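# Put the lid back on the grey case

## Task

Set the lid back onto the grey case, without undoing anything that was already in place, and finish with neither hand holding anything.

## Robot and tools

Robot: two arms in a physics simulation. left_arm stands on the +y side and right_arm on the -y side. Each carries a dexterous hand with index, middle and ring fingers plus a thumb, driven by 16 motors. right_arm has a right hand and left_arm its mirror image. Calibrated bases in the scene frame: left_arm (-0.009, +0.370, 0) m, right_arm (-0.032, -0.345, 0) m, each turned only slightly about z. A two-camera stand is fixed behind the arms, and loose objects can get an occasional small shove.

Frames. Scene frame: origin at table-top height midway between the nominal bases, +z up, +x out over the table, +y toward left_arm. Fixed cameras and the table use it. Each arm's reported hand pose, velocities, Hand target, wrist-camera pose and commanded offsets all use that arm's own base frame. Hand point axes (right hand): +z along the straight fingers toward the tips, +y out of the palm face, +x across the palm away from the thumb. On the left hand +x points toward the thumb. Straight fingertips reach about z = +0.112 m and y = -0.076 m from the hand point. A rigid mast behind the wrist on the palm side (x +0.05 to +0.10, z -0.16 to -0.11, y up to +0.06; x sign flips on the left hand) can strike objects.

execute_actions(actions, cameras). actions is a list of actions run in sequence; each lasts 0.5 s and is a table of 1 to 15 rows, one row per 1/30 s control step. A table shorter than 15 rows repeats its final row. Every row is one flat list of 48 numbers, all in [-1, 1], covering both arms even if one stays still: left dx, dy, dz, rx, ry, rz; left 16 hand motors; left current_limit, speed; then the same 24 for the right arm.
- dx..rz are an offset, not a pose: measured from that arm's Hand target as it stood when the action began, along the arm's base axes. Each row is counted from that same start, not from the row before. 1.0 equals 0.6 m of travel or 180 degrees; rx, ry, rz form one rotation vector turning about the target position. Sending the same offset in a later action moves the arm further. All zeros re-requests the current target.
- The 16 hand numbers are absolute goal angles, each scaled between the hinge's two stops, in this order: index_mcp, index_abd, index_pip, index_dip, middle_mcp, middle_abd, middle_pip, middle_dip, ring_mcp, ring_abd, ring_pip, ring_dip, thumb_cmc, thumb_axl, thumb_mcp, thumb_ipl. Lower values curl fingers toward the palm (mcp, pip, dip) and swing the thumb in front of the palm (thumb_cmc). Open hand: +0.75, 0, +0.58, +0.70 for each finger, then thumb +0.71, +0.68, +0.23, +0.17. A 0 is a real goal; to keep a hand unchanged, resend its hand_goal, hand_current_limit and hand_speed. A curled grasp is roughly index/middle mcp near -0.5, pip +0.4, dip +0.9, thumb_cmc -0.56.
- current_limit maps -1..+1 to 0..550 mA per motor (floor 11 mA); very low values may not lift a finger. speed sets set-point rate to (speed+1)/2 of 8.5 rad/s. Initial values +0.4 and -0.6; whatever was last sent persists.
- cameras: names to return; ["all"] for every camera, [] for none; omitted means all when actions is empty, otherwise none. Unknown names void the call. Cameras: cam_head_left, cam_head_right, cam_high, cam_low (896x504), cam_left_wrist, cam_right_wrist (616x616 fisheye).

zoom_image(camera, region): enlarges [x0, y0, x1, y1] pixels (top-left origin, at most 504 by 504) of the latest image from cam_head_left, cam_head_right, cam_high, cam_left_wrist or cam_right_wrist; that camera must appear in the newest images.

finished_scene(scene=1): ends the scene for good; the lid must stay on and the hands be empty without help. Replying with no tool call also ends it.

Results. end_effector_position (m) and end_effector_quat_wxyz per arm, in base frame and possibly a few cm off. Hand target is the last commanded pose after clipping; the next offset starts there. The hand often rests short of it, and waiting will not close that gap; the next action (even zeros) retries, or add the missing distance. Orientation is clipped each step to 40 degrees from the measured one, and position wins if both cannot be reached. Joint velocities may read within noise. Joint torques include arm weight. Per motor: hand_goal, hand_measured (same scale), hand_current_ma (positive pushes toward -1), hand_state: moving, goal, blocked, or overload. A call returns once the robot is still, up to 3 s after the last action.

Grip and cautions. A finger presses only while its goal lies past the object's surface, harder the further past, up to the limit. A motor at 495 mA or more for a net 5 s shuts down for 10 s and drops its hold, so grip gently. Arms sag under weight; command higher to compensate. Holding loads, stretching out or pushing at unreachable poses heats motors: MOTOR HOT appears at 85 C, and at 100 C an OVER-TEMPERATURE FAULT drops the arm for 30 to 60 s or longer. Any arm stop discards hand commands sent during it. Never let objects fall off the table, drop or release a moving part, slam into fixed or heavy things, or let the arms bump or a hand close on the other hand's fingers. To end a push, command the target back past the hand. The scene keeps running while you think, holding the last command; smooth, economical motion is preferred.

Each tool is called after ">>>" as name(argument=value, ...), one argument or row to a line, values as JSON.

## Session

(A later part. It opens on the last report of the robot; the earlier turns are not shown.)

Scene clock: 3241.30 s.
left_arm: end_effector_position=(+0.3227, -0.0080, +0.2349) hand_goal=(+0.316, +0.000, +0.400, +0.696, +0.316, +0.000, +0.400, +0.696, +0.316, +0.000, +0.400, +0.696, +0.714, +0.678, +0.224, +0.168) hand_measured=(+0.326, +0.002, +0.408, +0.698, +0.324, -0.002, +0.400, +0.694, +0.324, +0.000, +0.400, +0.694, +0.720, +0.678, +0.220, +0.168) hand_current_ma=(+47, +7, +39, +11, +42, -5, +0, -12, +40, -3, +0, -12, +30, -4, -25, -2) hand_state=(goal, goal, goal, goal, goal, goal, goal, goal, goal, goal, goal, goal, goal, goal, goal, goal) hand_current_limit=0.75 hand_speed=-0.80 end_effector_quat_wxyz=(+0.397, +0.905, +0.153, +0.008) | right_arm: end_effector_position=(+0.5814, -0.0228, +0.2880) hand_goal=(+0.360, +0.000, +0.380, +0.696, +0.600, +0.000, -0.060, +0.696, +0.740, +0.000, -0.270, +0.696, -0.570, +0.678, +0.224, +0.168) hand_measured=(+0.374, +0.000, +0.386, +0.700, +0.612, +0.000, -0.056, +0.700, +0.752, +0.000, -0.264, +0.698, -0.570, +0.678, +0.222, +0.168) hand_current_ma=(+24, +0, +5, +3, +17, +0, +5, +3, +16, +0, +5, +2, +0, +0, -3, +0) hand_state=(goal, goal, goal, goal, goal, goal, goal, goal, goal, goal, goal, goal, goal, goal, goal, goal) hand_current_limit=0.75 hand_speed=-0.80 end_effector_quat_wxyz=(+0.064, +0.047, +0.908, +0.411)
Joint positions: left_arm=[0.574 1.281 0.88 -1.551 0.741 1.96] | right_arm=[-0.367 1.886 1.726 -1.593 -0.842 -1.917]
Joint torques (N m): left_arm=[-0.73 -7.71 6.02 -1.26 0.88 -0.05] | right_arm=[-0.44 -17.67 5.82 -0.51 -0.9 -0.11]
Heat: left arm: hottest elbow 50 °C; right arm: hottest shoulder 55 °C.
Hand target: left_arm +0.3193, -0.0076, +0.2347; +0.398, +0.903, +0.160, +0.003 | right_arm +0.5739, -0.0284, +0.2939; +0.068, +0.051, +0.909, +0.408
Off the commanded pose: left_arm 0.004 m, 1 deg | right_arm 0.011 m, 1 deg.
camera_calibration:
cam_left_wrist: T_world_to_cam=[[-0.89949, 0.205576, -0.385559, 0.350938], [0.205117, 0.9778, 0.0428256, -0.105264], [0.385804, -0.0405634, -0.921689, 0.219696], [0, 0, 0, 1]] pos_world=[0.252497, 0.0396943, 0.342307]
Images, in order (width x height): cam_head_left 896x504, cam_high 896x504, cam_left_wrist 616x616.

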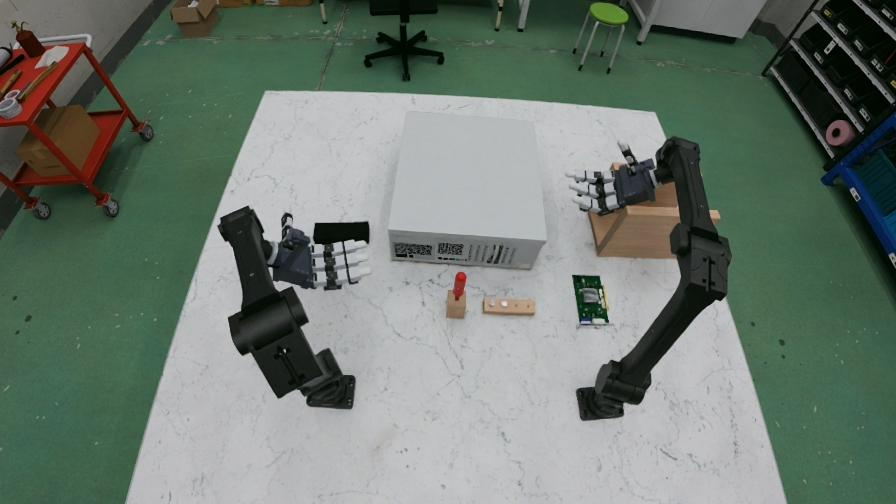

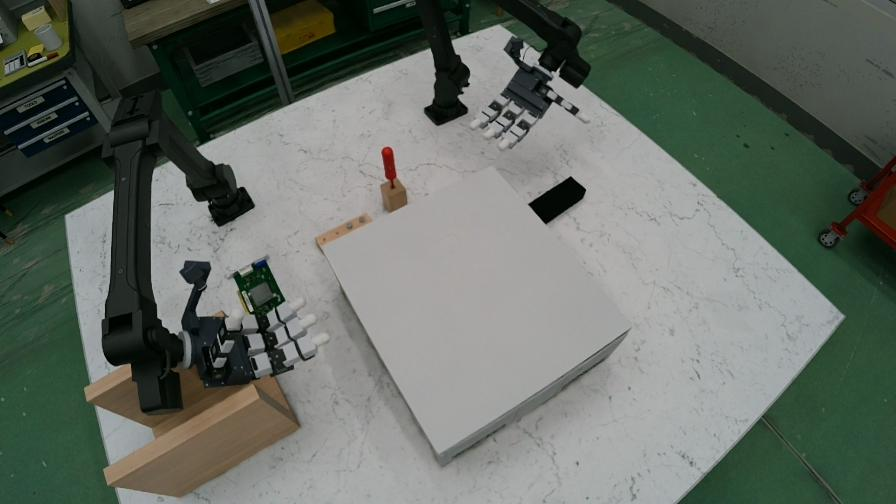

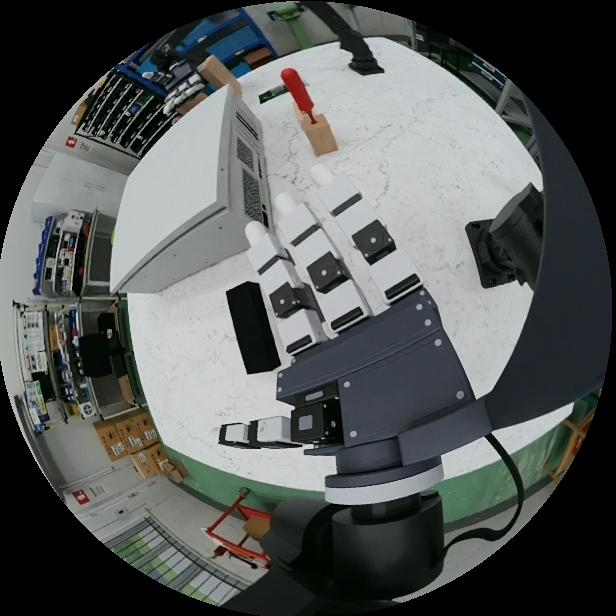

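>>> execute_actions(
  actions=[
    [[-0.015,-0.04,0,0,0,0, 0.315,0,0.4,0.6957, 0.315,0,0.4,0.6957, 0.315,0,0.4,0.6957, 0.714,0.678,0.2247,0.1676, 0.75,-0.8, -0.083,0.005,0,0,0,0.01, 0.36,0,0.38,0.6957, 0.60,0,-0.06,0.6957, 0.74,0,-0.27,0.6957, -0.571,0.678,0.2247,0.1676, 0.75,-0.8]],
    [[0,-0.046,0,0,0,0, 0.315,0,0.4,0.6957, 0.315,0,0.4,0.6957, 0.315,0,0.4,0.6957, 0.714,0.678,0.2247,0.1676, 0.75,-0.8, -0.083,0.005,0,0,0,0, 0.36,0,0.38,0.6957, 0.60,0,-0.06,0.6957, 0.74,0,-0.27,0.6957, -0.571,0.678,0.2247,0.1676, 0.75,-0.8]],
    [[0,-0.046,0,0,0,0, 0.315,0,0.4,0.6957, 0.315,0,0.4,0.6957, 0.315,0,0.4,0.6957, 0.714,0.678,0.2247,0.1676, 0.75,-0.8, -0.083,0.005,0,0,0,0, 0.36,0,0.38,0.6957, 0.60,0,-0.06,0.6957, 0.74,0,-0.27,0.6957, -0.571,0.678,0.2247,0.1676, 0.75,-0.8]],
    [[0,-0.046,0,0,0,0, 0.315,0,0.4,0.6957, 0.315,0,0.4,0.6957, 0.315,0,0.4,0.6957, 0.714,0.678,0.2247,0.1676, 0.75,-0.8, -0.083,0.005,0,0,0,0, 0.36,0,0.38,0.6957, 0.60,0,-0.06,0.6957, 0.74,0,-0.27,0.6957, -0.571,0.678,0.2247,0.1676, 0.75,-0.8]],
    [[0,0,0,0,0,0, 0.315,0,0.4,0.6957, 0.315,0,0.4,0.6957, 0.315,0,0.4,0.6957, 0.714,0.678,0.2247,0.1676, 0.75,-0.8, -0.083,0.005,0,0,0,0, 0.36,0,0.38,0.6957, 0.60,0,-0.06,0.6957, 0.74,0,-0.27,0.6957, -0.571,0.678,0.2247,0.1676, 0.75,-0.8]],
  ],
  cameras=["cam_head_left", "cam_head_right", "cam_high", "cam_left_wrist", "cam_right_wrist"],
)

Scene clock: 3270.77 s.
left_arm: end_effector_position=(+0.3119, -0.1121, +0.2355) hand_goal=(+0.316, +0.000, +0.400, +0.696, +0.316, +0.000, +0.400, +0.696, +0.316, +0.000, +0.400, +0.696, +0.714, +0.678, +0.224, +0.168) hand_measured=(+0.326, +0.002, +0.408, +0.698, +0.324, -0.002, +0.400, +0.694, +0.324, +0.000, +0.400, +0.694, +0.720, +0.678, +0.220, +0.168) hand_current_ma=(+47, +7, +39, +11, +43, -5, +0, -12, +41, -3, +0, -12, +34, -4, -25, -2) hand_state=(goal, goal, goal, goal, goal, goal, goal, goal, goal, goal, goal, goal, goal, goal, goal, goal) hand_current_limit=0.75 hand_speed=-0.80 end_effector_quat_wxyz=(+0.398, +0.904, +0.158, +0.003) | right_arm: end_effector_position=(+0.3302, -0.0108, +0.2924) hand_goal=(+0.360, +0.000, +0.380, +0.696, +0.600, +0.000, -0.060, +0.696, +0.740, +0.000, -0.270, +0.696, -0.570, +0.678, +0.224, +0.168) hand_measured=(+0.372, +0.000, +0.384, +0.698, +0.610, +0.000, -0.056, +0.700, +0.750, +0.000, -0.266, +0.698, -0.570, +0.678, +0.222, +0.168) hand_current_ma=(+19, +0, +4, +3, +14, +0, +4, +3, +14, +0, +4, +2, +0, +0, -3, +0) hand_state=(goal, goal, goal, goal, goal, goal, goal, goal, goal, goal, goal, goal, goal, goal, goal, goal) hand_current_limit=0.75 hand_speed=-0.80 end_effector_quat_wxyz=(+0.072, +0.091, +0.920, +0.375)
Joint positions: left_arm=[0.243 1.057 0.725 -1.307 0.817 1.498] | right_arm=[-0.605 1.26 1.03 -1.641 -0.735 -2.095]
Joint torques (N m): left_arm=[-1.85 -5.66 6.71 0.39 1.1 -0.18] | right_arm=[-1.14 -6.36 6.26 -1.25 -0.87 -0.12]
Heat: left arm: hottest elbow 49 °C; right arm: hottest shoulder 51 °C.
Hand target: left_arm +0.3102, -0.1144, +0.2348; +0.398, +0.903, +0.160, +0.003 | right_arm +0.3249, -0.0134, +0.2940; +0.062, +0.036, +0.910, +0.409
Off the commanded pose: left_arm 0.003 m, 0 deg | right_arm 0.006 m, 8 deg.
joint sent to its limit (right arm) — joint 6 (wrist roll), lower limit. The joint targets are off in orientation, not in position.
camera_calibration:
cam_left_wrist: T_world_to_cam=[[-0.905383, 0.19941, -0.374855, 0.361466], [0.201139, 0.978939, 0.0349544, 0.00190432], [0.373931, -0.0437509, -0.926424, 0.224624], [0, 0, 0, 1]] pos_world=[0.242889, -0.0641169, 0.343528]
cam_right_wrist: T_world_to_cam=[[0.811569, 0.247628, 0.529184, -0.392008], [0.165531, -0.966081, 0.198209, -0.177119], [0.560317, -0.0732637, -0.825032, 0.18315], [0, 0, 0, 1]] pos_world=[0.244838, -0.0606211, 0.393656]
Images, in order (width x height): cam_head_left 896x504, cam_head_right 896x504, cam_high 896x504, cam_left_wrist 616x616, cam_right_wrist 616x616.

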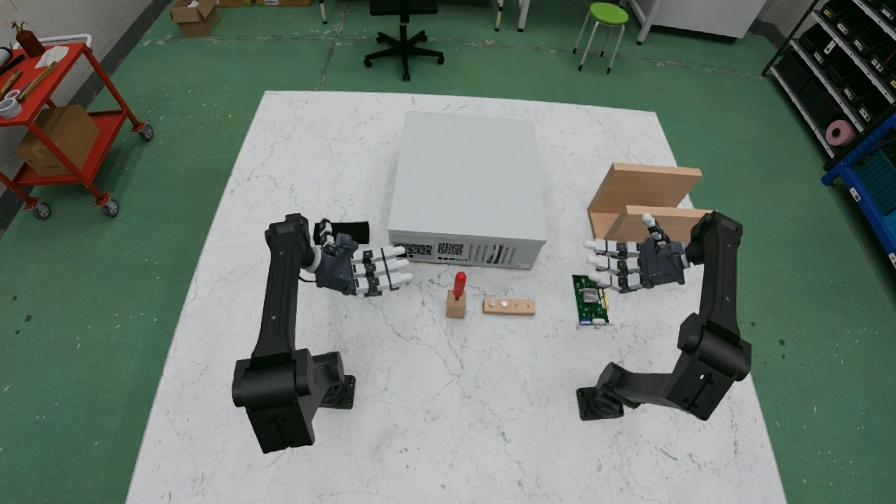

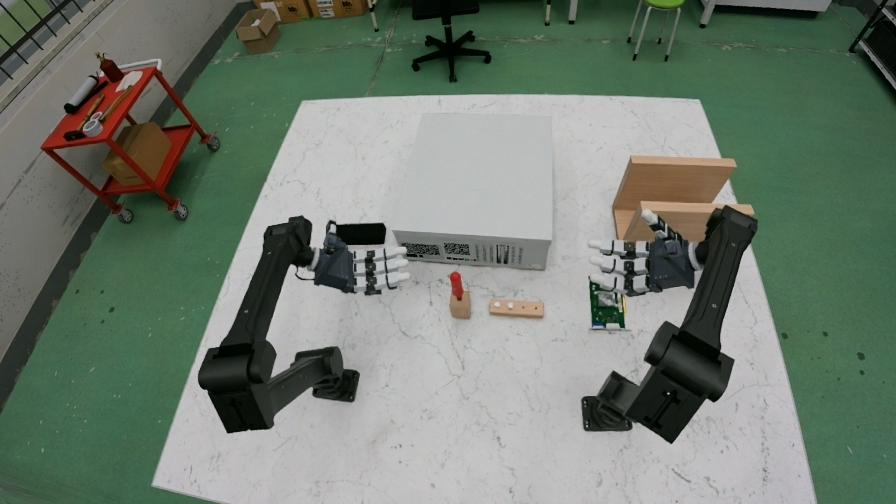

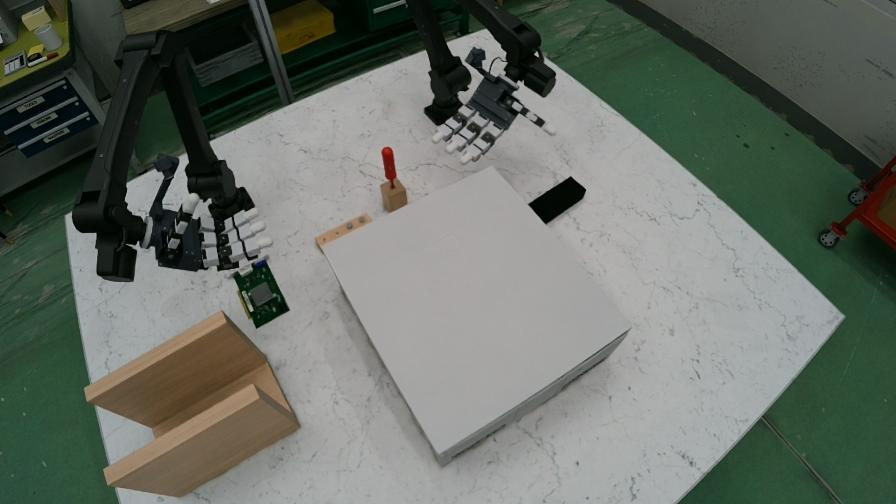

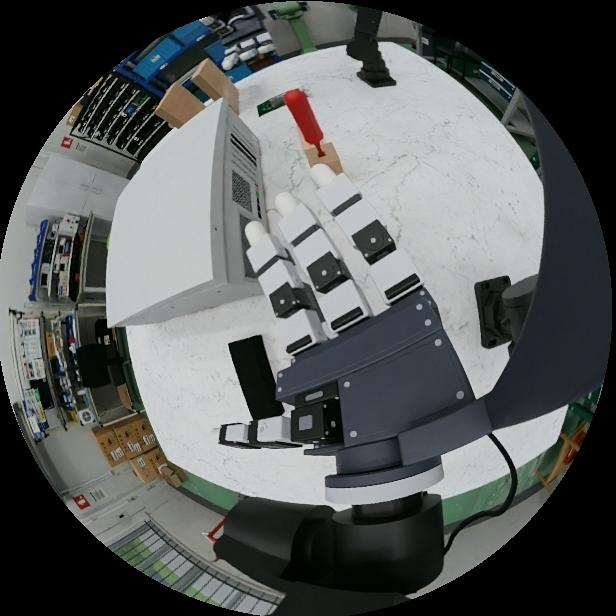

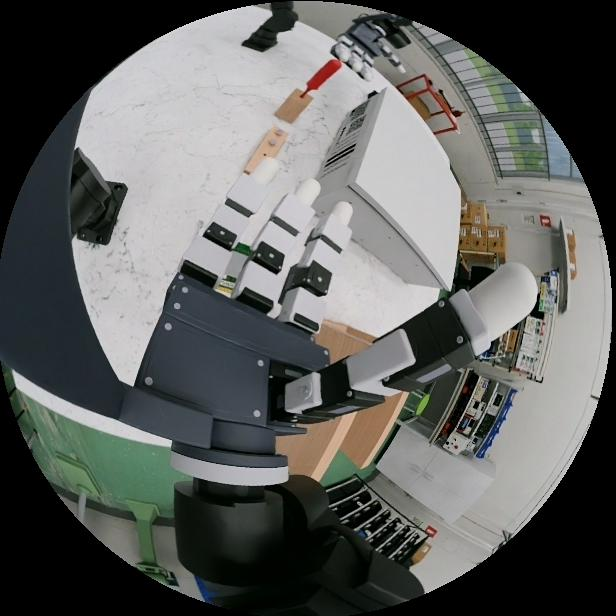

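>>> zoom_image(
  camera="cam_head_left",
  region=[330, 215, 450, 305],
)

>>> zoom_image(
  camera="cam_head_right",
  region=[330, 215, 450, 305],
)

>>> zoom_image(
  camera="cam_left_wrist",
  region=[200, 150, 360, 310],
)

Scaled by 4.200.

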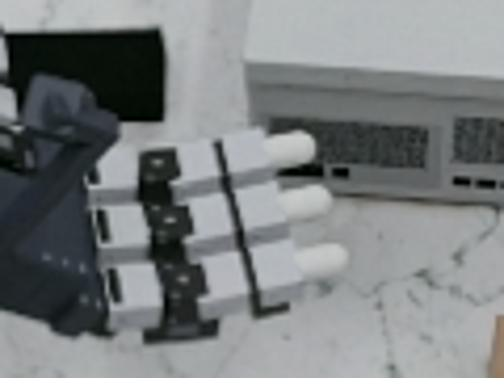

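Scaled by 4.200.

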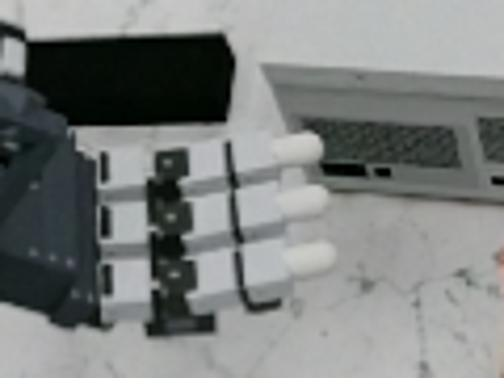

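Scaled by 3.150 from the camera's 616x616 image, which has a finer 880x880 frame.

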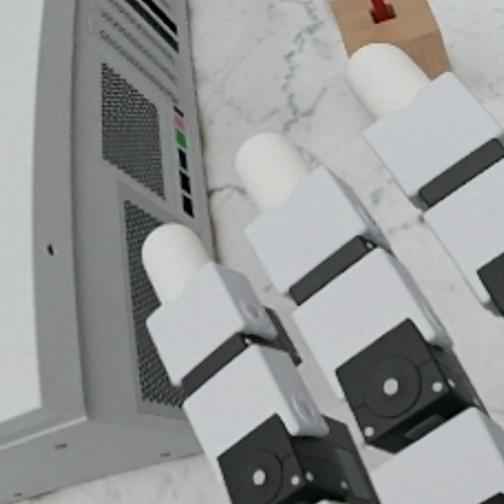

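>>> execute_actions(
  actions=[
    [[0,0,0,0,0,0, 0.315,0,0.4,0.6957, 0.315,0,0.4,0.6957, 0.315,0,0.4,0.6957, 0.714,0.678,0.2247,0.1676, 0.75,-0.8, 0.0034,0.058,-0.02,0,0,0, 0.36,0,0.38,0.6957, 0.60,0,-0.06,0.6957, 0.74,0,-0.27,0.6957, -0.571,0.678,0.2247,0.1676, 0.75,-0.8]],
    [[0,0,0,0,0,0, 0.315,0,0.4,0.6957, 0.315,0,0.4,0.6957, 0.315,0,0.4,0.6957, 0.714,0.678,0.2247,0.1676, 0.75,-0.8, 0.0034,0.058,-0.02,0,0,0, 0.36,0,0.38,0.6957, 0.60,0,-0.06,0.6957, 0.74,0,-0.27,0.6957, -0.571,0.678,0.2247,0.1676, 0.75,-0.8]],
    [[0,0,0,0,0,0, 0.315,0,0.4,0.6957, 0.315,0,0.4,0.6957, 0.315,0,0.4,0.6957, 0.714,0.678,0.2247,0.1676, 0.75,-0.8, 0.0034,0.058,-0.02,0,0,0, 0.36,0,0.38,0.6957, 0.60,0,-0.06,0.6957, 0.74,0,-0.27,0.6957, -0.571,0.678,0.2247,0.1676, 0.75,-0.8]],
    [[0,0,0,0,0,0, 0.315,0,0.4,0.6957, 0.315,0,0.4,0.6957, 0.315,0,0.4,0.6957, 0.714,0.678,0.2247,0.1676, 0.75,-0.8, 0.0034,0.058,-0.02,0,0,0, 0.36,0,0.38,0.6957, 0.60,0,-0.06,0.6957, 0.74,0,-0.27,0.6957, -0.571,0.678,0.2247,0.1676, 0.75,-0.8]],
  ],
  cameras=["cam_head_left", "cam_head_right", "cam_right_wrist"],
)

>>> zoom_image(
  camera="cam_head_left",
  region=[490, 215, 630, 305],
)

>>> zoom_image(
  camera="cam_head_right",
  region=[490, 215, 630, 305],
)

Scene clock: 3321.33 s.
left_arm: end_effector_position=(+0.3119, -0.1121, +0.2355) hand_goal=(+0.316, +0.000, +0.400, +0.696, +0.316, +0.000, +0.400, +0.696, +0.316, +0.000, +0.400, +0.696, +0.714, +0.678, +0.224, +0.168) hand_measured=(+0.326, +0.002, +0.408, +0.698, +0.324, -0.002, +0.400, +0.694, +0.324, +0.000, +0.400, +0.694, +0.720, +0.678, +0.220, +0.168) hand_current_ma=(+47, +7, +39, +11, +43, -5, +0, -12, +41, -3, +0, -12, +34, -4, -25, -2) hand_state=(goal, goal, goal, goal, goal, goal, goal, goal, goal, goal, goal, goal, goal, goal, goal, goal) hand_current_limit=0.75 hand_speed=-0.80 end_effector_quat_wxyz=(+0.398, +0.904, +0.158, +0.003) | right_arm: end_effector_position=(+0.3354, +0.1211, +0.2435) hand_goal=(+0.360, +0.000, +0.380, +0.696, +0.600, +0.000, -0.060, +0.696, +0.740, +0.000, -0.270, +0.696, -0.570, +0.678, +0.224, +0.168) hand_measured=(+0.372, +0.000, +0.384, +0.698, +0.610, +0.000, -0.056, +0.700, +0.750, +0.000, -0.266, +0.698, -0.570, +0.678, +0.222, +0.168) hand_current_ma=(+19, +0, +4, +3, +14, +0, +4, +3, +14, +0, +4, +2, +0, +0, -3, +0) hand_state=(goal, goal, goal, goal, goal, goal, goal, goal, goal, goal, goal, goal, goal, goal, goal, goal) hand_current_limit=0.75 hand_speed=-0.80 end_effector_quat_wxyz=(+0.056, +0.041, +0.909, +0.410)
Joint positions: left_arm=[0.243 1.057 0.725 -1.307 0.817 1.498] | right_arm=[-0.208 1.18 0.804 -1.225 -0.853 -1.702]
Joint torques (N m): left_arm=[-1.9 -5.6 6.71 0.39 1.11 -0.18] | right_arm=[1.2 -5.77 6.39 0.51 -1.08 0.03]
Heat: left arm: hottest elbow 46 °C; right arm: hottest elbow 47 °C.
Hand target: left_arm +0.3102, -0.1143, +0.2347; +0.398, +0.903, +0.160, +0.003 | right_arm +0.3330, +0.1257, +0.2459; +0.062, +0.036, +0.910, +0.409
Off the commanded pose: left_arm 0.003 m, 0 deg | right_arm 0.006 m, 1 deg.
camera_calibration:
cam_right_wrist: T_world_to_cam=[[0.77361, 0.295561, 0.560509, -0.403784], [0.266272, -0.954298, 0.135702, -0.0608438], [0.575001, 0.0442676, -0.816954, 0.128472], [0, 0, 0, 1]] pos_world=[0.254701, 0.0555928, 0.339537]
Images, in order (width x height): cam_head_left 896x504, cam_head_right 896x504, cam_right_wrist 616x616.

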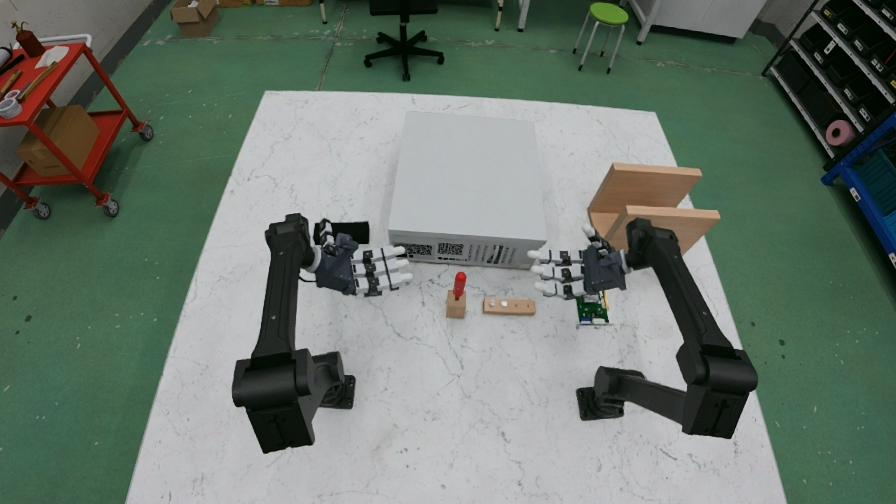

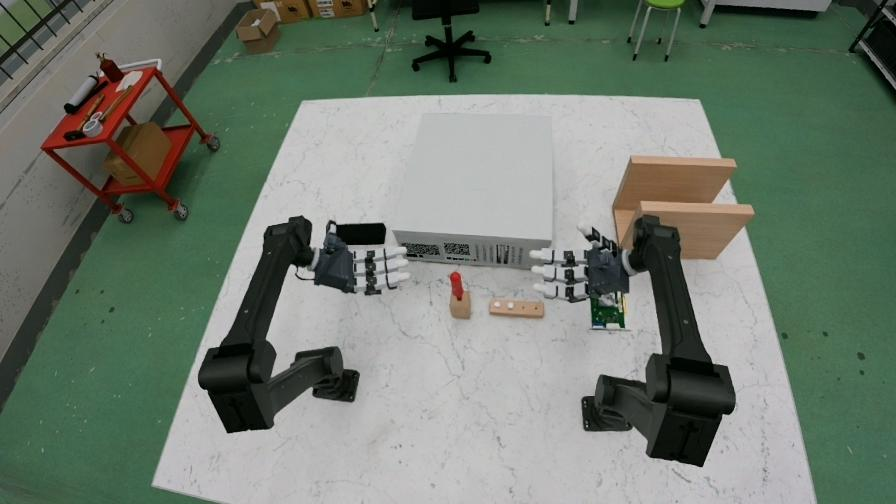

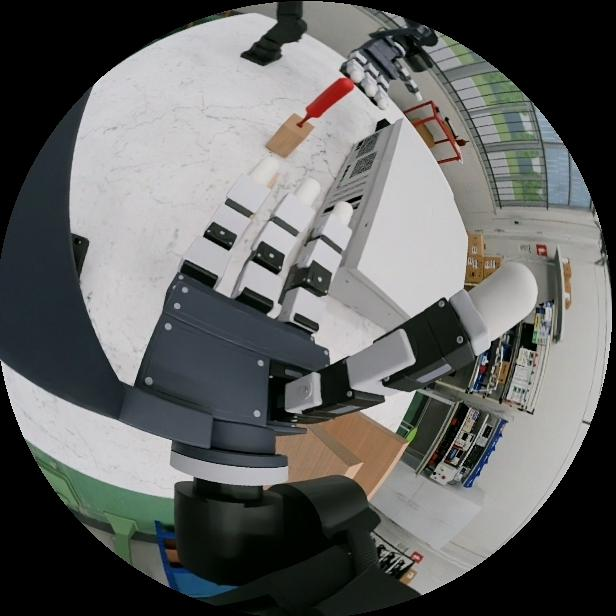

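Scaled by 3.600.

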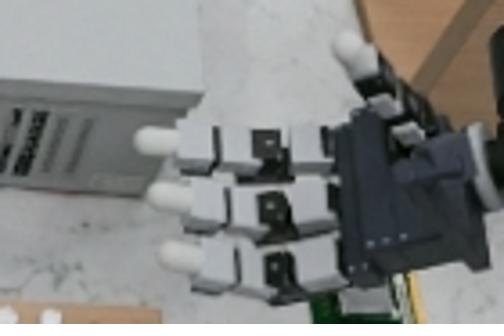

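Scaled by 3.600.

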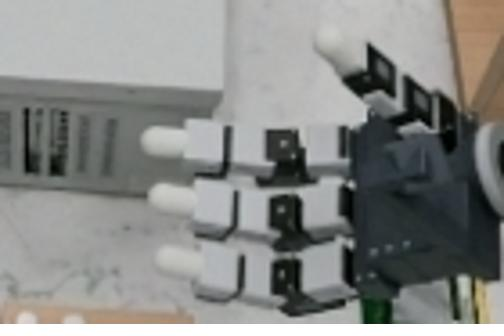

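>>> execute_actions(
  actions=[
    [[0.025,0,0,0,0,0, 0.315,0,0.4,0.6957, 0.315,0,0.4,0.6957, 0.315,0,0.4,0.6957, 0.714,0.678,0.2247,0.1676, 0.75,-0.8, 0.02,-0.001,-0.018,0,0,0, 0.36,0,0.38,0.6957, 0.60,0,-0.06,0.6957, 0.74,0,-0.27,0.6957, -0.571,0.678,0.2247,0.1676, 0.75,-0.8]],
    [[0.025,0,0,0,0,0, 0.315,0,0.4,0.6957, 0.315,0,0.4,0.6957, 0.315,0,0.4,0.6957, 0.714,0.678,0.2247,0.1676, 0.75,-0.8, 0.02,-0.001,0,0,0,0, 0.36,0,0.38,0.6957, 0.60,0,-0.06,0.6957, 0.74,0,-0.27,0.6957, -0.571,0.678,0.2247,0.1676, 0.75,-0.8]],
  ],
  cameras=["cam_head_left", "cam_head_right", "cam_right_wrist", "cam_left_wrist"],
)

>>> zoom_image(
  camera="cam_head_left",
  region=[350, 205, 600, 295],
)

>>> zoom_image(
  camera="cam_right_wrist",
  region=[240, 120, 440, 300],
)

>>> zoom_image(
  camera="cam_left_wrist",
  region=[180, 150, 360, 310],
)

Scene clock: 3339.90 s.
left_arm: end_effector_position=(+0.3244, -0.1152, +0.2189) hand_goal=(+0.316, +0.000, +0.400, +0.696, +0.316, +0.000, +0.400, +0.696, +0.316, +0.000, +0.400, +0.696, +0.714, +0.678, +0.224, +0.168) hand_measured=(+0.326, +0.002, +0.408, +0.698, +0.324, -0.002, +0.400, +0.694, +0.324, +0.000, +0.400, +0.694, +0.720, +0.678, +0.220, +0.168) hand_current_ma=(+47, +7, +39, +11, +43, -5, +0, -12, +41, -3, +0, -12, +34, -4, -25, -2) hand_state=(goal, goal, goal, goal, goal, goal, goal, goal, goal, goal, goal, goal, goal, goal, goal, goal) hand_current_limit=0.75 hand_speed=-0.80 end_effector_quat_wxyz=(+0.399, +0.902, +0.165, -0.015) | right_arm: end_effector_position=(+0.3485, +0.1215, +0.2286) hand_goal=(+0.360, +0.000, +0.380, +0.696, +0.600, +0.000, -0.060, +0.696, +0.740, +0.000, -0.270, +0.696, -0.570, +0.678, +0.224, +0.168) hand_measured=(+0.372, +0.000, +0.384, +0.698, +0.610, +0.000, -0.056, +0.700, +0.750, +0.000, -0.266, +0.698, -0.570, +0.678, +0.222, +0.168) hand_current_ma=(+19, +0, +4, +3, +14, +0, +4, +3, +14, +0, +4, +2, +0, +0, -3, +0) hand_state=(goal, goal, goal, goal, goal, goal, goal, goal, goal, goal, goal, goal, goal, goal, goal, goal) hand_current_limit=0.75 hand_speed=-0.80 end_effector_quat_wxyz=(+0.054, +0.044, +0.909, +0.410)
Joint positions: left_arm=[0.22 1.121 0.725 -1.256 0.817 1.464] | right_arm=[-0.197 1.233 0.804 -1.164 -0.853 -1.683]
Joint torques (N m): left_arm=[-1.85 -4.89 10.3 0.43 1.15 -0.12] | right_arm=[1.03 -4.6 8.49 0.64 -1.11 -0.01]
Heat: left arm: hottest elbow 46 °C; right arm: hottest elbow 46 °C.
Hand target: left_arm +0.3402, -0.1143, +0.2348; +0.398, +0.903, +0.160, +0.003 | right_arm +0.3570, +0.1246, +0.2351; +0.062, +0.036, +0.910, +0.409
Off the commanded pose: left_arm 0.022 m, 2 deg | right_arm 0.011 m, 1 deg.
camera_calibration:
cam_left_wrist: T_world_to_cam=[[-0.918817, 0.19675, -0.342147, 0.364145], [0.202044, 0.979162, 0.0204843, 0.00596268], [0.339048, -0.0503074, -0.939423, 0.217797], [0, 0, 0, 1]] pos_world=[0.259535, -0.0665272, 0.329072]
cam_right_wrist: T_world_to_cam=[[0.777985, 0.29306, 0.555747, -0.405747], [0.26481, -0.955093, 0.132942, -0.0606583], [0.56975, 0.0437407, -0.820653, 0.11149], [0, 0, 0, 1]] pos_world=[0.268206, 0.0560974, 0.325052]
Images, in order (width x height): cam_head_left 896x504, cam_head_right 896x504, cam_left_wrist 616x616, cam_right_wrist 616x616.

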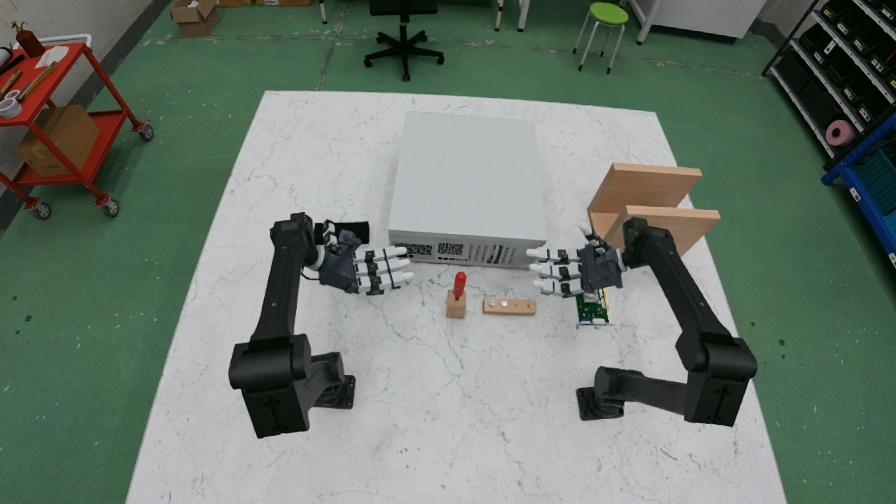

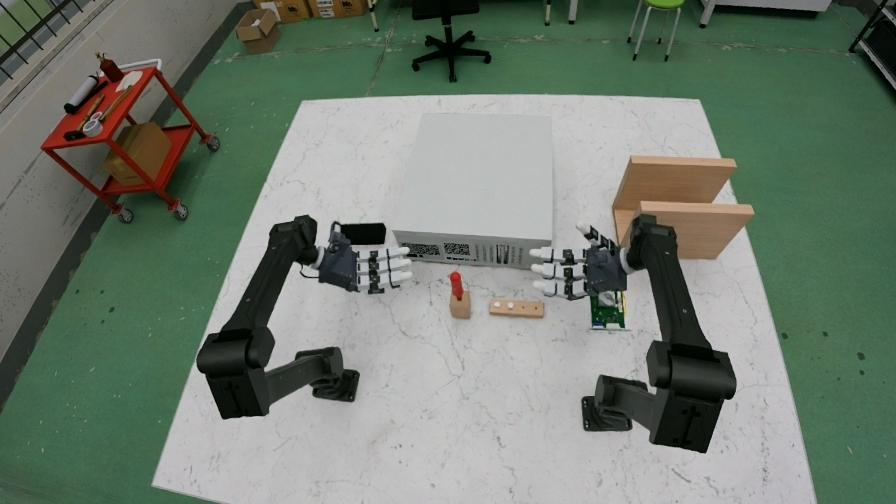

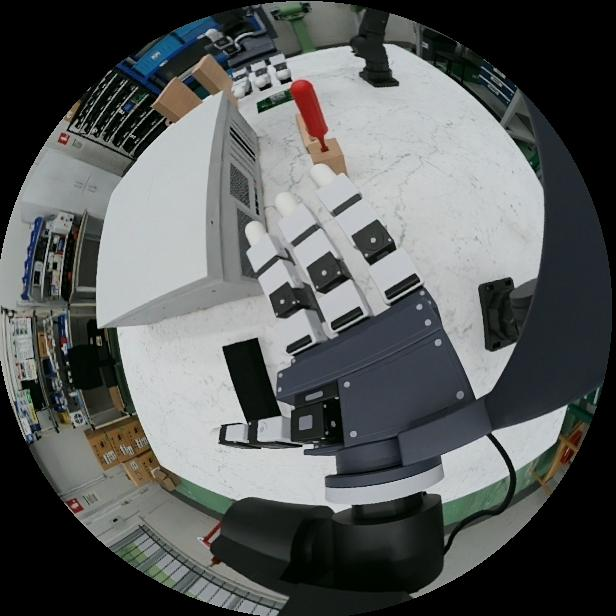

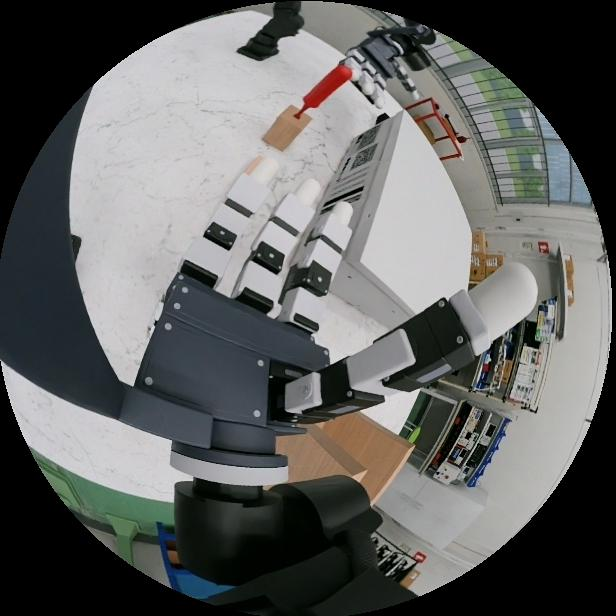

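Scaled by 2.016.

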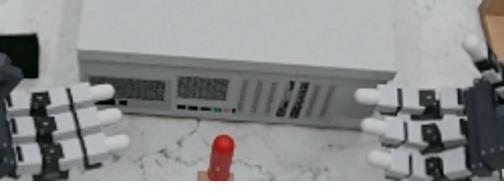

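Scaled by 2.520 from the camera's 616x616 image, which has a finer 880x880 frame.

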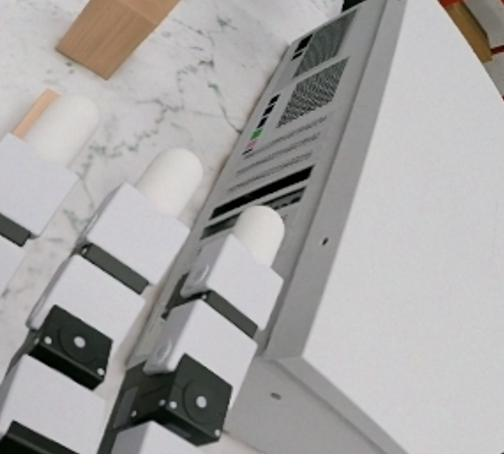

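Scaled by 2.800 from the camera's 616x616 image, which has a finer 880x880 frame.

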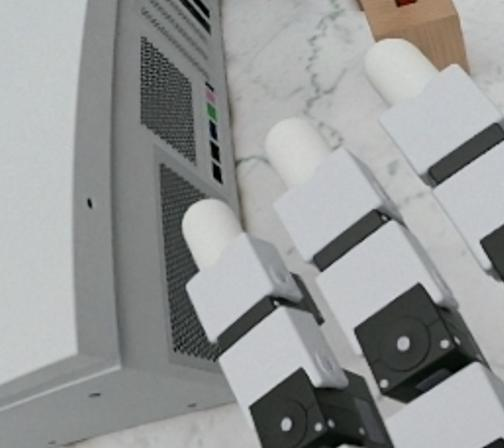

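>>> execute_actions(
  actions=[
    [[0,0,0.02,0,0,0, 0.315,0,0.4,0.6957, 0.315,0,0.4,0.6957, 0.315,0,0.4,0.6957, 0.714,0.678,0.2247,0.1676, 0.75,-0.8, 0.005,0,0.006,0,0,0, 0.36,0,0.38,0.6957, 0.60,0,-0.06,0.6957, 0.74,0,-0.27,0.6957, -0.571,0.678,0.2247,0.1676, 0.75,-0.8]],
  ],
)

Scene clock: 3346.90 s.
left_arm: end_effector_position=(+0.3246, -0.1152, +0.2219) hand_goal=(+0.316, +0.000, +0.400, +0.696, +0.316, +0.000, +0.400, +0.696, +0.316, +0.000, +0.400, +0.696, +0.714, +0.678, +0.224, +0.168) hand_measured=(+0.326, +0.002, +0.408, +0.698, +0.324, -0.002, +0.400, +0.694, +0.324, +0.000, +0.400, +0.694, +0.720, +0.678, +0.220, +0.168) hand_current_ma=(+47, +7, +39, +11, +43, -5, +0, -12, +41, -3, +0, -12, +34, -4, -25, -2) hand_state=(goal, goal, goal, goal, goal, goal, goal, goal, goal, goal, goal, goal, goal, goal, goal, goal) hand_current_limit=0.75 hand_speed=-0.80 end_effector_quat_wxyz=(+0.399, +0.901, +0.167, -0.019) | right_arm: end_effector_position=(+0.3485, +0.1220, +0.2286) hand_goal=(+0.360, +0.000, +0.380, +0.696, +0.600, +0.000, -0.060, +0.696, +0.740, +0.000, -0.270, +0.696, -0.570, +0.678, +0.224, +0.168) hand_measured=(+0.372, +0.000, +0.384, +0.698, +0.610, +0.000, -0.056, +0.700, +0.750, +0.000, -0.266, +0.698, -0.570, +0.678, +0.222, +0.168) hand_current_ma=(+19, +0, +4, +3, +14, +0, +4, +3, +14, +0, +4, +2, +0, +0, -3, +0) hand_state=(goal, goal, goal, goal, goal, goal, goal, goal, goal, goal, goal, goal, goal, goal, goal, goal) hand_current_limit=0.75 hand_speed=-0.80 end_effector_quat_wxyz=(+0.053, +0.044, +0.909, +0.411)
Joint positions: left_arm=[0.22 1.121 0.734 -1.274 0.817 1.462] | right_arm=[-0.196 1.233 0.804 -1.164 -0.853 -1.681]
Joint torques (N m): left_arm=[-1.85 -6.12 11.25 -0.35 1.17 -0.17] | right_arm=[1.44 -4.72 9.33 0.25 -1.14 0.01]
Heat: left arm: hottest elbow 46 °C; right arm: hottest elbow 46 °C.
Hand target: left_arm +0.3402, -0.1143, +0.2467; +0.398, +0.903, +0.160, +0.003 | right_arm +0.3600, +0.1247, +0.2387; +0.062, +0.036, +0.910, +0.409
Off the commanded pose: left_arm 0.029 m, 3 deg | right_arm 0.016 m, 1 deg.

>>> execute_actions(
  actions=[
    [[0.008,0,0.0,0,0,0, 0.315,0,0.4,0.6957, 0.315,0,0.4,0.6957, 0.315,0,0.4,0.6957, 0.714,0.678,0.2247,0.1676, 0.75,-0.8, 0.006,0,0.0,0,0,0, 0.36,0,0.38,0.6957, 0.60,0,-0.06,0.6957, 0.74,0,-0.27,0.6957, -0.571,0.678,0.2247,0.1676, 0.75,-0.8]],
  ],
)

Scene clock: 3354.33 s.
left_arm: end_effector_position=(+0.3272, -0.1155, +0.2255) hand_goal=(+0.316, +0.000, +0.400, +0.696, +0.316, +0.000, +0.400, +0.696, +0.316, +0.000, +0.400, +0.696, +0.714, +0.678, +0.224, +0.168) hand_measured=(+0.326, +0.002, +0.408, +0.698, +0.324, -0.002, +0.400, +0.694, +0.324, +0.000, +0.400, +0.694, +0.720, +0.678, +0.220, +0.168) hand_current_ma=(+47, +7, +39, +11, +43, -5, +0, -12, +41, -3, +0, -12, +34, -4, -25, -2) hand_state=(goal, goal, goal, goal, goal, goal, goal, goal, goal, goal, goal, goal, goal, goal, goal, goal) hand_current_limit=0.75 hand_speed=-0.80 end_effector_quat_wxyz=(+0.398, +0.902, +0.166, -0.016) | right_arm: end_effector_position=(+0.3493, +0.1223, +0.2262) hand_goal=(+0.360, +0.000, +0.380, +0.696, +0.600, +0.000, -0.060, +0.696, +0.740, +0.000, -0.270, +0.696, -0.570, +0.678, +0.224, +0.168) hand_measured=(+0.372, +0.000, +0.384, +0.698, +0.610, +0.000, -0.056, +0.700, +0.750, +0.000, -0.266, +0.698, -0.570, +0.678, +0.222, +0.168) hand_current_ma=(+19, +0, +4, +3, +14, +0, +4, +3, +14, +0, +4, +2, +0, +0, -3, +0) hand_state=(goal, goal, goal, goal, goal, goal, goal, goal, goal, goal, goal, goal, goal, goal, goal, goal) hand_current_limit=0.75 hand_speed=-0.80 end_effector_quat_wxyz=(+0.048, +0.046, +0.909, +0.411)
Joint positions: left_arm=[0.217 1.121 0.744 -1.274 0.817 1.459] | right_arm=[-0.194 1.241 0.804 -1.164 -0.853 -1.678]
Joint torques (N m): left_arm=[-1.85 -5.01 11.29 -0.12 1.17 -0.14] | right_arm=[1.44 -4.48 9.83 0.34 -1.1 0.03]
Heat: left arm: hottest elbow 49 °C; right arm: hottest elbow 46 °C.
Hand target: left_arm +0.3450, -0.1144, +0.2468; +0.398, +0.903, +0.159, +0.003 | right_arm +0.3636, +0.1246, +0.2388; +0.062, +0.036, +0.910, +0.409
Off the commanded pose: left_arm 0.028 m, 2 deg | right_arm 0.019 m, 2 deg.

>>> execute_actions(
  actions=[
    [[0.0,0,0.0,0,0,0, 0.315,0,0.4,0.6957, 0.315,0,0.4,0.6957, 0.315,0,0.4,0.6957, 0.714,0.678,0.2247,0.1676, 0.75,-0.8, 0.0,0,0.02,0,0,0, 0.36,0,0.38,0.6957, 0.60,0,-0.06,0.6957, 0.74,0,-0.27,0.6957, -0.571,0.678,0.2247,0.1676, 0.75,-0.8]],
  ],
)

Scene clock: 3362.33 s.
left_arm: end_effector_position=(+0.3272, -0.1155, +0.2255) hand_goal=(+0.316, +0.000, +0.400, +0.696, +0.316, +0.000, +0.400, +0.696, +0.316, +0.000, +0.400, +0.696, +0.714, +0.678, +0.224, +0.168) hand_measured=(+0.326, +0.002, +0.408, +0.698, +0.324, -0.002, +0.400, +0.694, +0.324, +0.000, +0.400, +0.694, +0.720, +0.678, +0.220, +0.168) hand_current_ma=(+47, +7, +39, +11, +43, -5, +0, -12, +41, -3, +0, -12, +34, -4, -25, -2) hand_state=(goal, goal, goal, goal, goal, goal, goal, goal, goal, goal, goal, goal, goal, goal, goal, goal) hand_current_limit=0.75 hand_speed=-0.80 end_effector_quat_wxyz=(+0.398, +0.902, +0.166, -0.016) | right_arm: end_effector_position=(+0.3511, +0.1220, +0.2307) hand_goal=(+0.360, +0.000, +0.380, +0.696, +0.600, +0.000, -0.060, +0.696, +0.740, +0.000, -0.270, +0.696, -0.570, +0.678, +0.224, +0.168) hand_measured=(+0.372, +0.000, +0.384, +0.698, +0.610, +0.000, -0.056, +0.700, +0.750, +0.000, -0.266, +0.698, -0.570, +0.678, +0.222, +0.168) hand_current_ma=(+19, +0, +4, +3, +14, +0, +4, +3, +14, +0, +4, +2, +0, +0, -3, +0) hand_state=(goal, goal, goal, goal, goal, goal, goal, goal, goal, goal, goal, goal, goal, goal, goal, goal) hand_current_limit=0.75 hand_speed=-0.80 end_effector_quat_wxyz=(+0.047, +0.047, +0.909, +0.411)
Joint positions: left_arm=[0.217 1.121 0.744 -1.274 0.817 1.458] | right_arm=[-0.194 1.241 0.817 -1.18 -0.853 -1.677]
Joint torques (N m): left_arm=[-1.9 -5.07 11.29 -0.1 1.16 -0.17] | right_arm=[1.26 -5.95 10.48 -0.51 -1.15 0.03]
Heat: left arm: hottest elbow 51 °C; right arm: hottest elbow 46 °C.
Hand target: left_arm +0.3450, -0.1144, +0.2468; +0.398, +0.903, +0.160, +0.003 | right_arm +0.3636, +0.1246, +0.2508; +0.062, +0.036, +0.910, +0.409
Off the commanded pose: left_arm 0.028 m, 2 deg | right_arm 0.024 m, 2 deg.

>>> execute_actions(
  actions=[
    [[0.015,0,0.012,0,0,0, 0.315,0,0.4,0.6957, 0.315,0,0.4,0.6957, 0.315,0,0.4,0.6957, 0.714,0.678,0.2247,0.1676, 0.75,-0.8, 0.012,0,0.006,0,0,0, 0.36,0,0.38,0.6957, 0.60,0,-0.06,0.6957, 0.74,0,-0.27,0.6957, -0.571,0.678,0.2247,0.1676, 0.75,-0.8]],
  ],
  cameras=["cam_left_wrist", "cam_right_wrist"],
)

>>> zoom_image(
  camera="cam_right_wrist",
  region=[240, 120, 440, 300],
)

>>> zoom_image(
  camera="cam_left_wrist",
  region=[180, 150, 360, 310],
)

Scene clock: 3373.00 s.
left_arm: end_effector_position=(+0.3371, -0.1151, +0.2342) hand_goal=(+0.316, +0.000, +0.400, +0.696, +0.316, +0.000, +0.400, +0.696, +0.316, +0.000, +0.400, +0.696, +0.714, +0.678, +0.224, +0.168) hand_measured=(+0.326, +0.002, +0.408, +0.698, +0.324, -0.002, +0.400, +0.694, +0.324, +0.000, +0.400, +0.694, +0.720, +0.678, +0.220, +0.168) hand_current_ma=(+47, +7, +39, +11, +43, -5, +0, -12, +41, -3, +0, -12, +34, -4, -25, -2) hand_state=(goal, goal, goal, goal, goal, goal, goal, goal, goal, goal, goal, goal, goal, goal, goal, goal) hand_current_limit=0.75 hand_speed=-0.80 end_effector_quat_wxyz=(+0.398, +0.903, +0.164, -0.011) | right_arm: end_effector_position=(+0.3570, +0.1220, +0.2390) hand_goal=(+0.360, +0.000, +0.380, +0.696, +0.600, +0.000, -0.060, +0.696, +0.740, +0.000, -0.270, +0.696, -0.570, +0.678, +0.224, +0.168) hand_measured=(+0.372, +0.000, +0.384, +0.698, +0.610, +0.000, -0.056, +0.700, +0.750, +0.000, -0.266, +0.698, -0.570, +0.678, +0.222, +0.168) hand_current_ma=(+19, +0, +4, +3, +14, +0, +4, +3, +14, +0, +4, +2, +0, +0, -3, +0) hand_state=(goal, goal, goal, goal, goal, goal, goal, goal, goal, goal, goal, goal, goal, goal, goal, goal) hand_current_limit=0.75 hand_speed=-0.80 end_effector_quat_wxyz=(+0.054, +0.044, +0.909, +0.410)
Joint positions: left_arm=[0.21 1.134 0.778 -1.276 0.817 1.449] | right_arm=[-0.191 1.241 0.84 -1.183 -0.853 -1.672]
Joint torques (N m): left_arm=[-1.85 -4.89 11.32 -0.29 1.17 -0.21] | right_arm=[1.14 -4.42 10.47 -0.34 -1.09 0]
Heat: left arm: hottest elbow 54 °C; right arm: hottest elbow 48 °C.
Hand target: left_arm +0.3541, -0.1143, +0.2540; +0.398, +0.903, +0.160, +0.004 | right_arm +0.3708, +0.1246, +0.2544; +0.062, +0.036, +0.910, +0.409
Off the commanded pose: left_arm 0.026 m, 2 deg | right_arm 0.021 m, 1 deg.
camera_calibration:
cam_left_wrist: T_world_to_cam=[[-0.916108, 0.197419, -0.348958, 0.381783], [0.201668, 0.979147, 0.0245089, 0.00218044], [0.34652, -0.0479209, -0.936818, 0.225004], [0, 0, 0, 1]] pos_world=[0.271346, -0.0667238, 0.343961]
cam_right_wrist: T_world_to_cam=[[0.77767, 0.292894, 0.556275, -0.418261], [0.264287, -0.955167, 0.133449, -0.0636991], [0.570422, 0.0432368, -0.820213, 0.114825], [0, 0, 0, 1]] pos_world=[0.276606, 0.0566986, 0.33535]
Images, in order (width x height): cam_left_wrist 616x616, cam_right_wrist 616x616.

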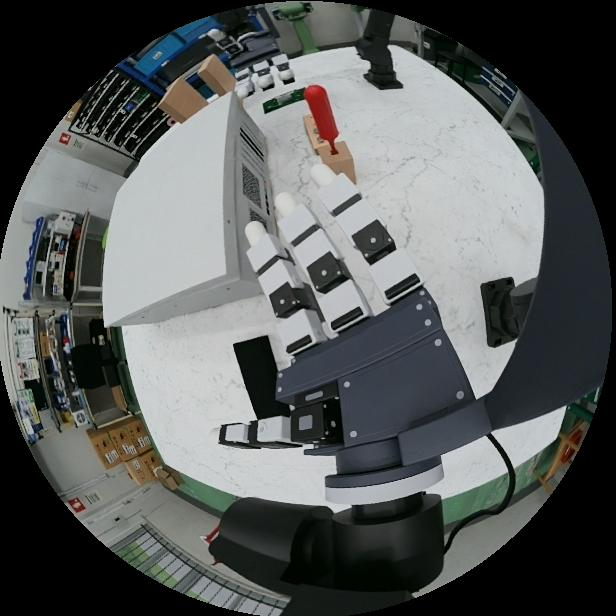

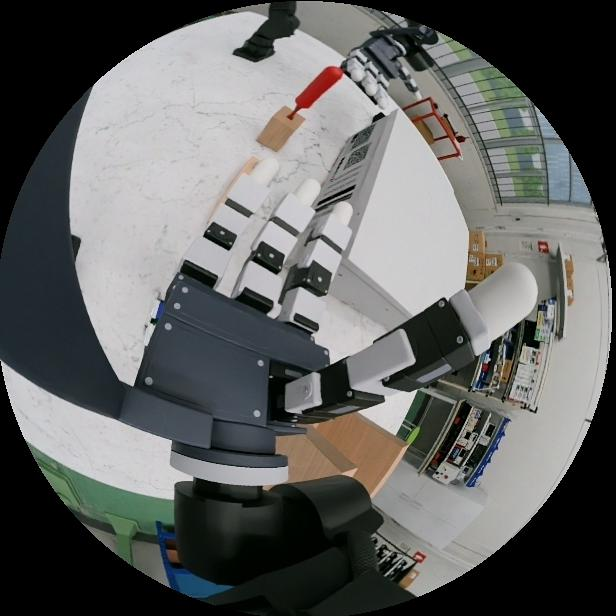

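Scaled by 2.520 from the camera's 616x616 image, which has a finer 880x880 frame.

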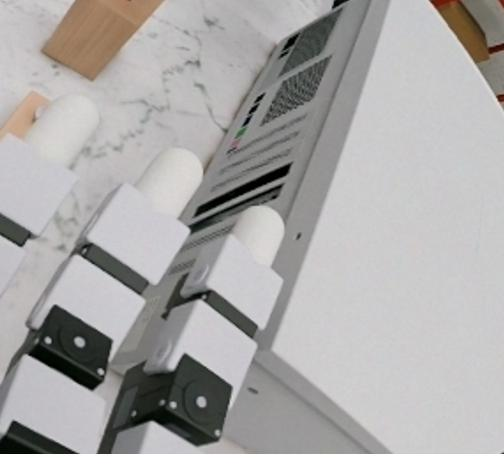

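Scaled by 2.800 from the camera's 616x616 image, which has a finer 880x880 frame.

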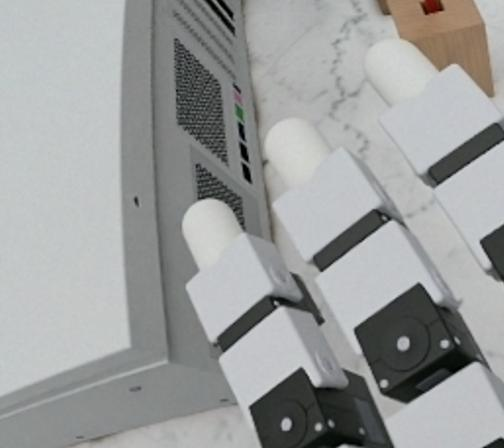

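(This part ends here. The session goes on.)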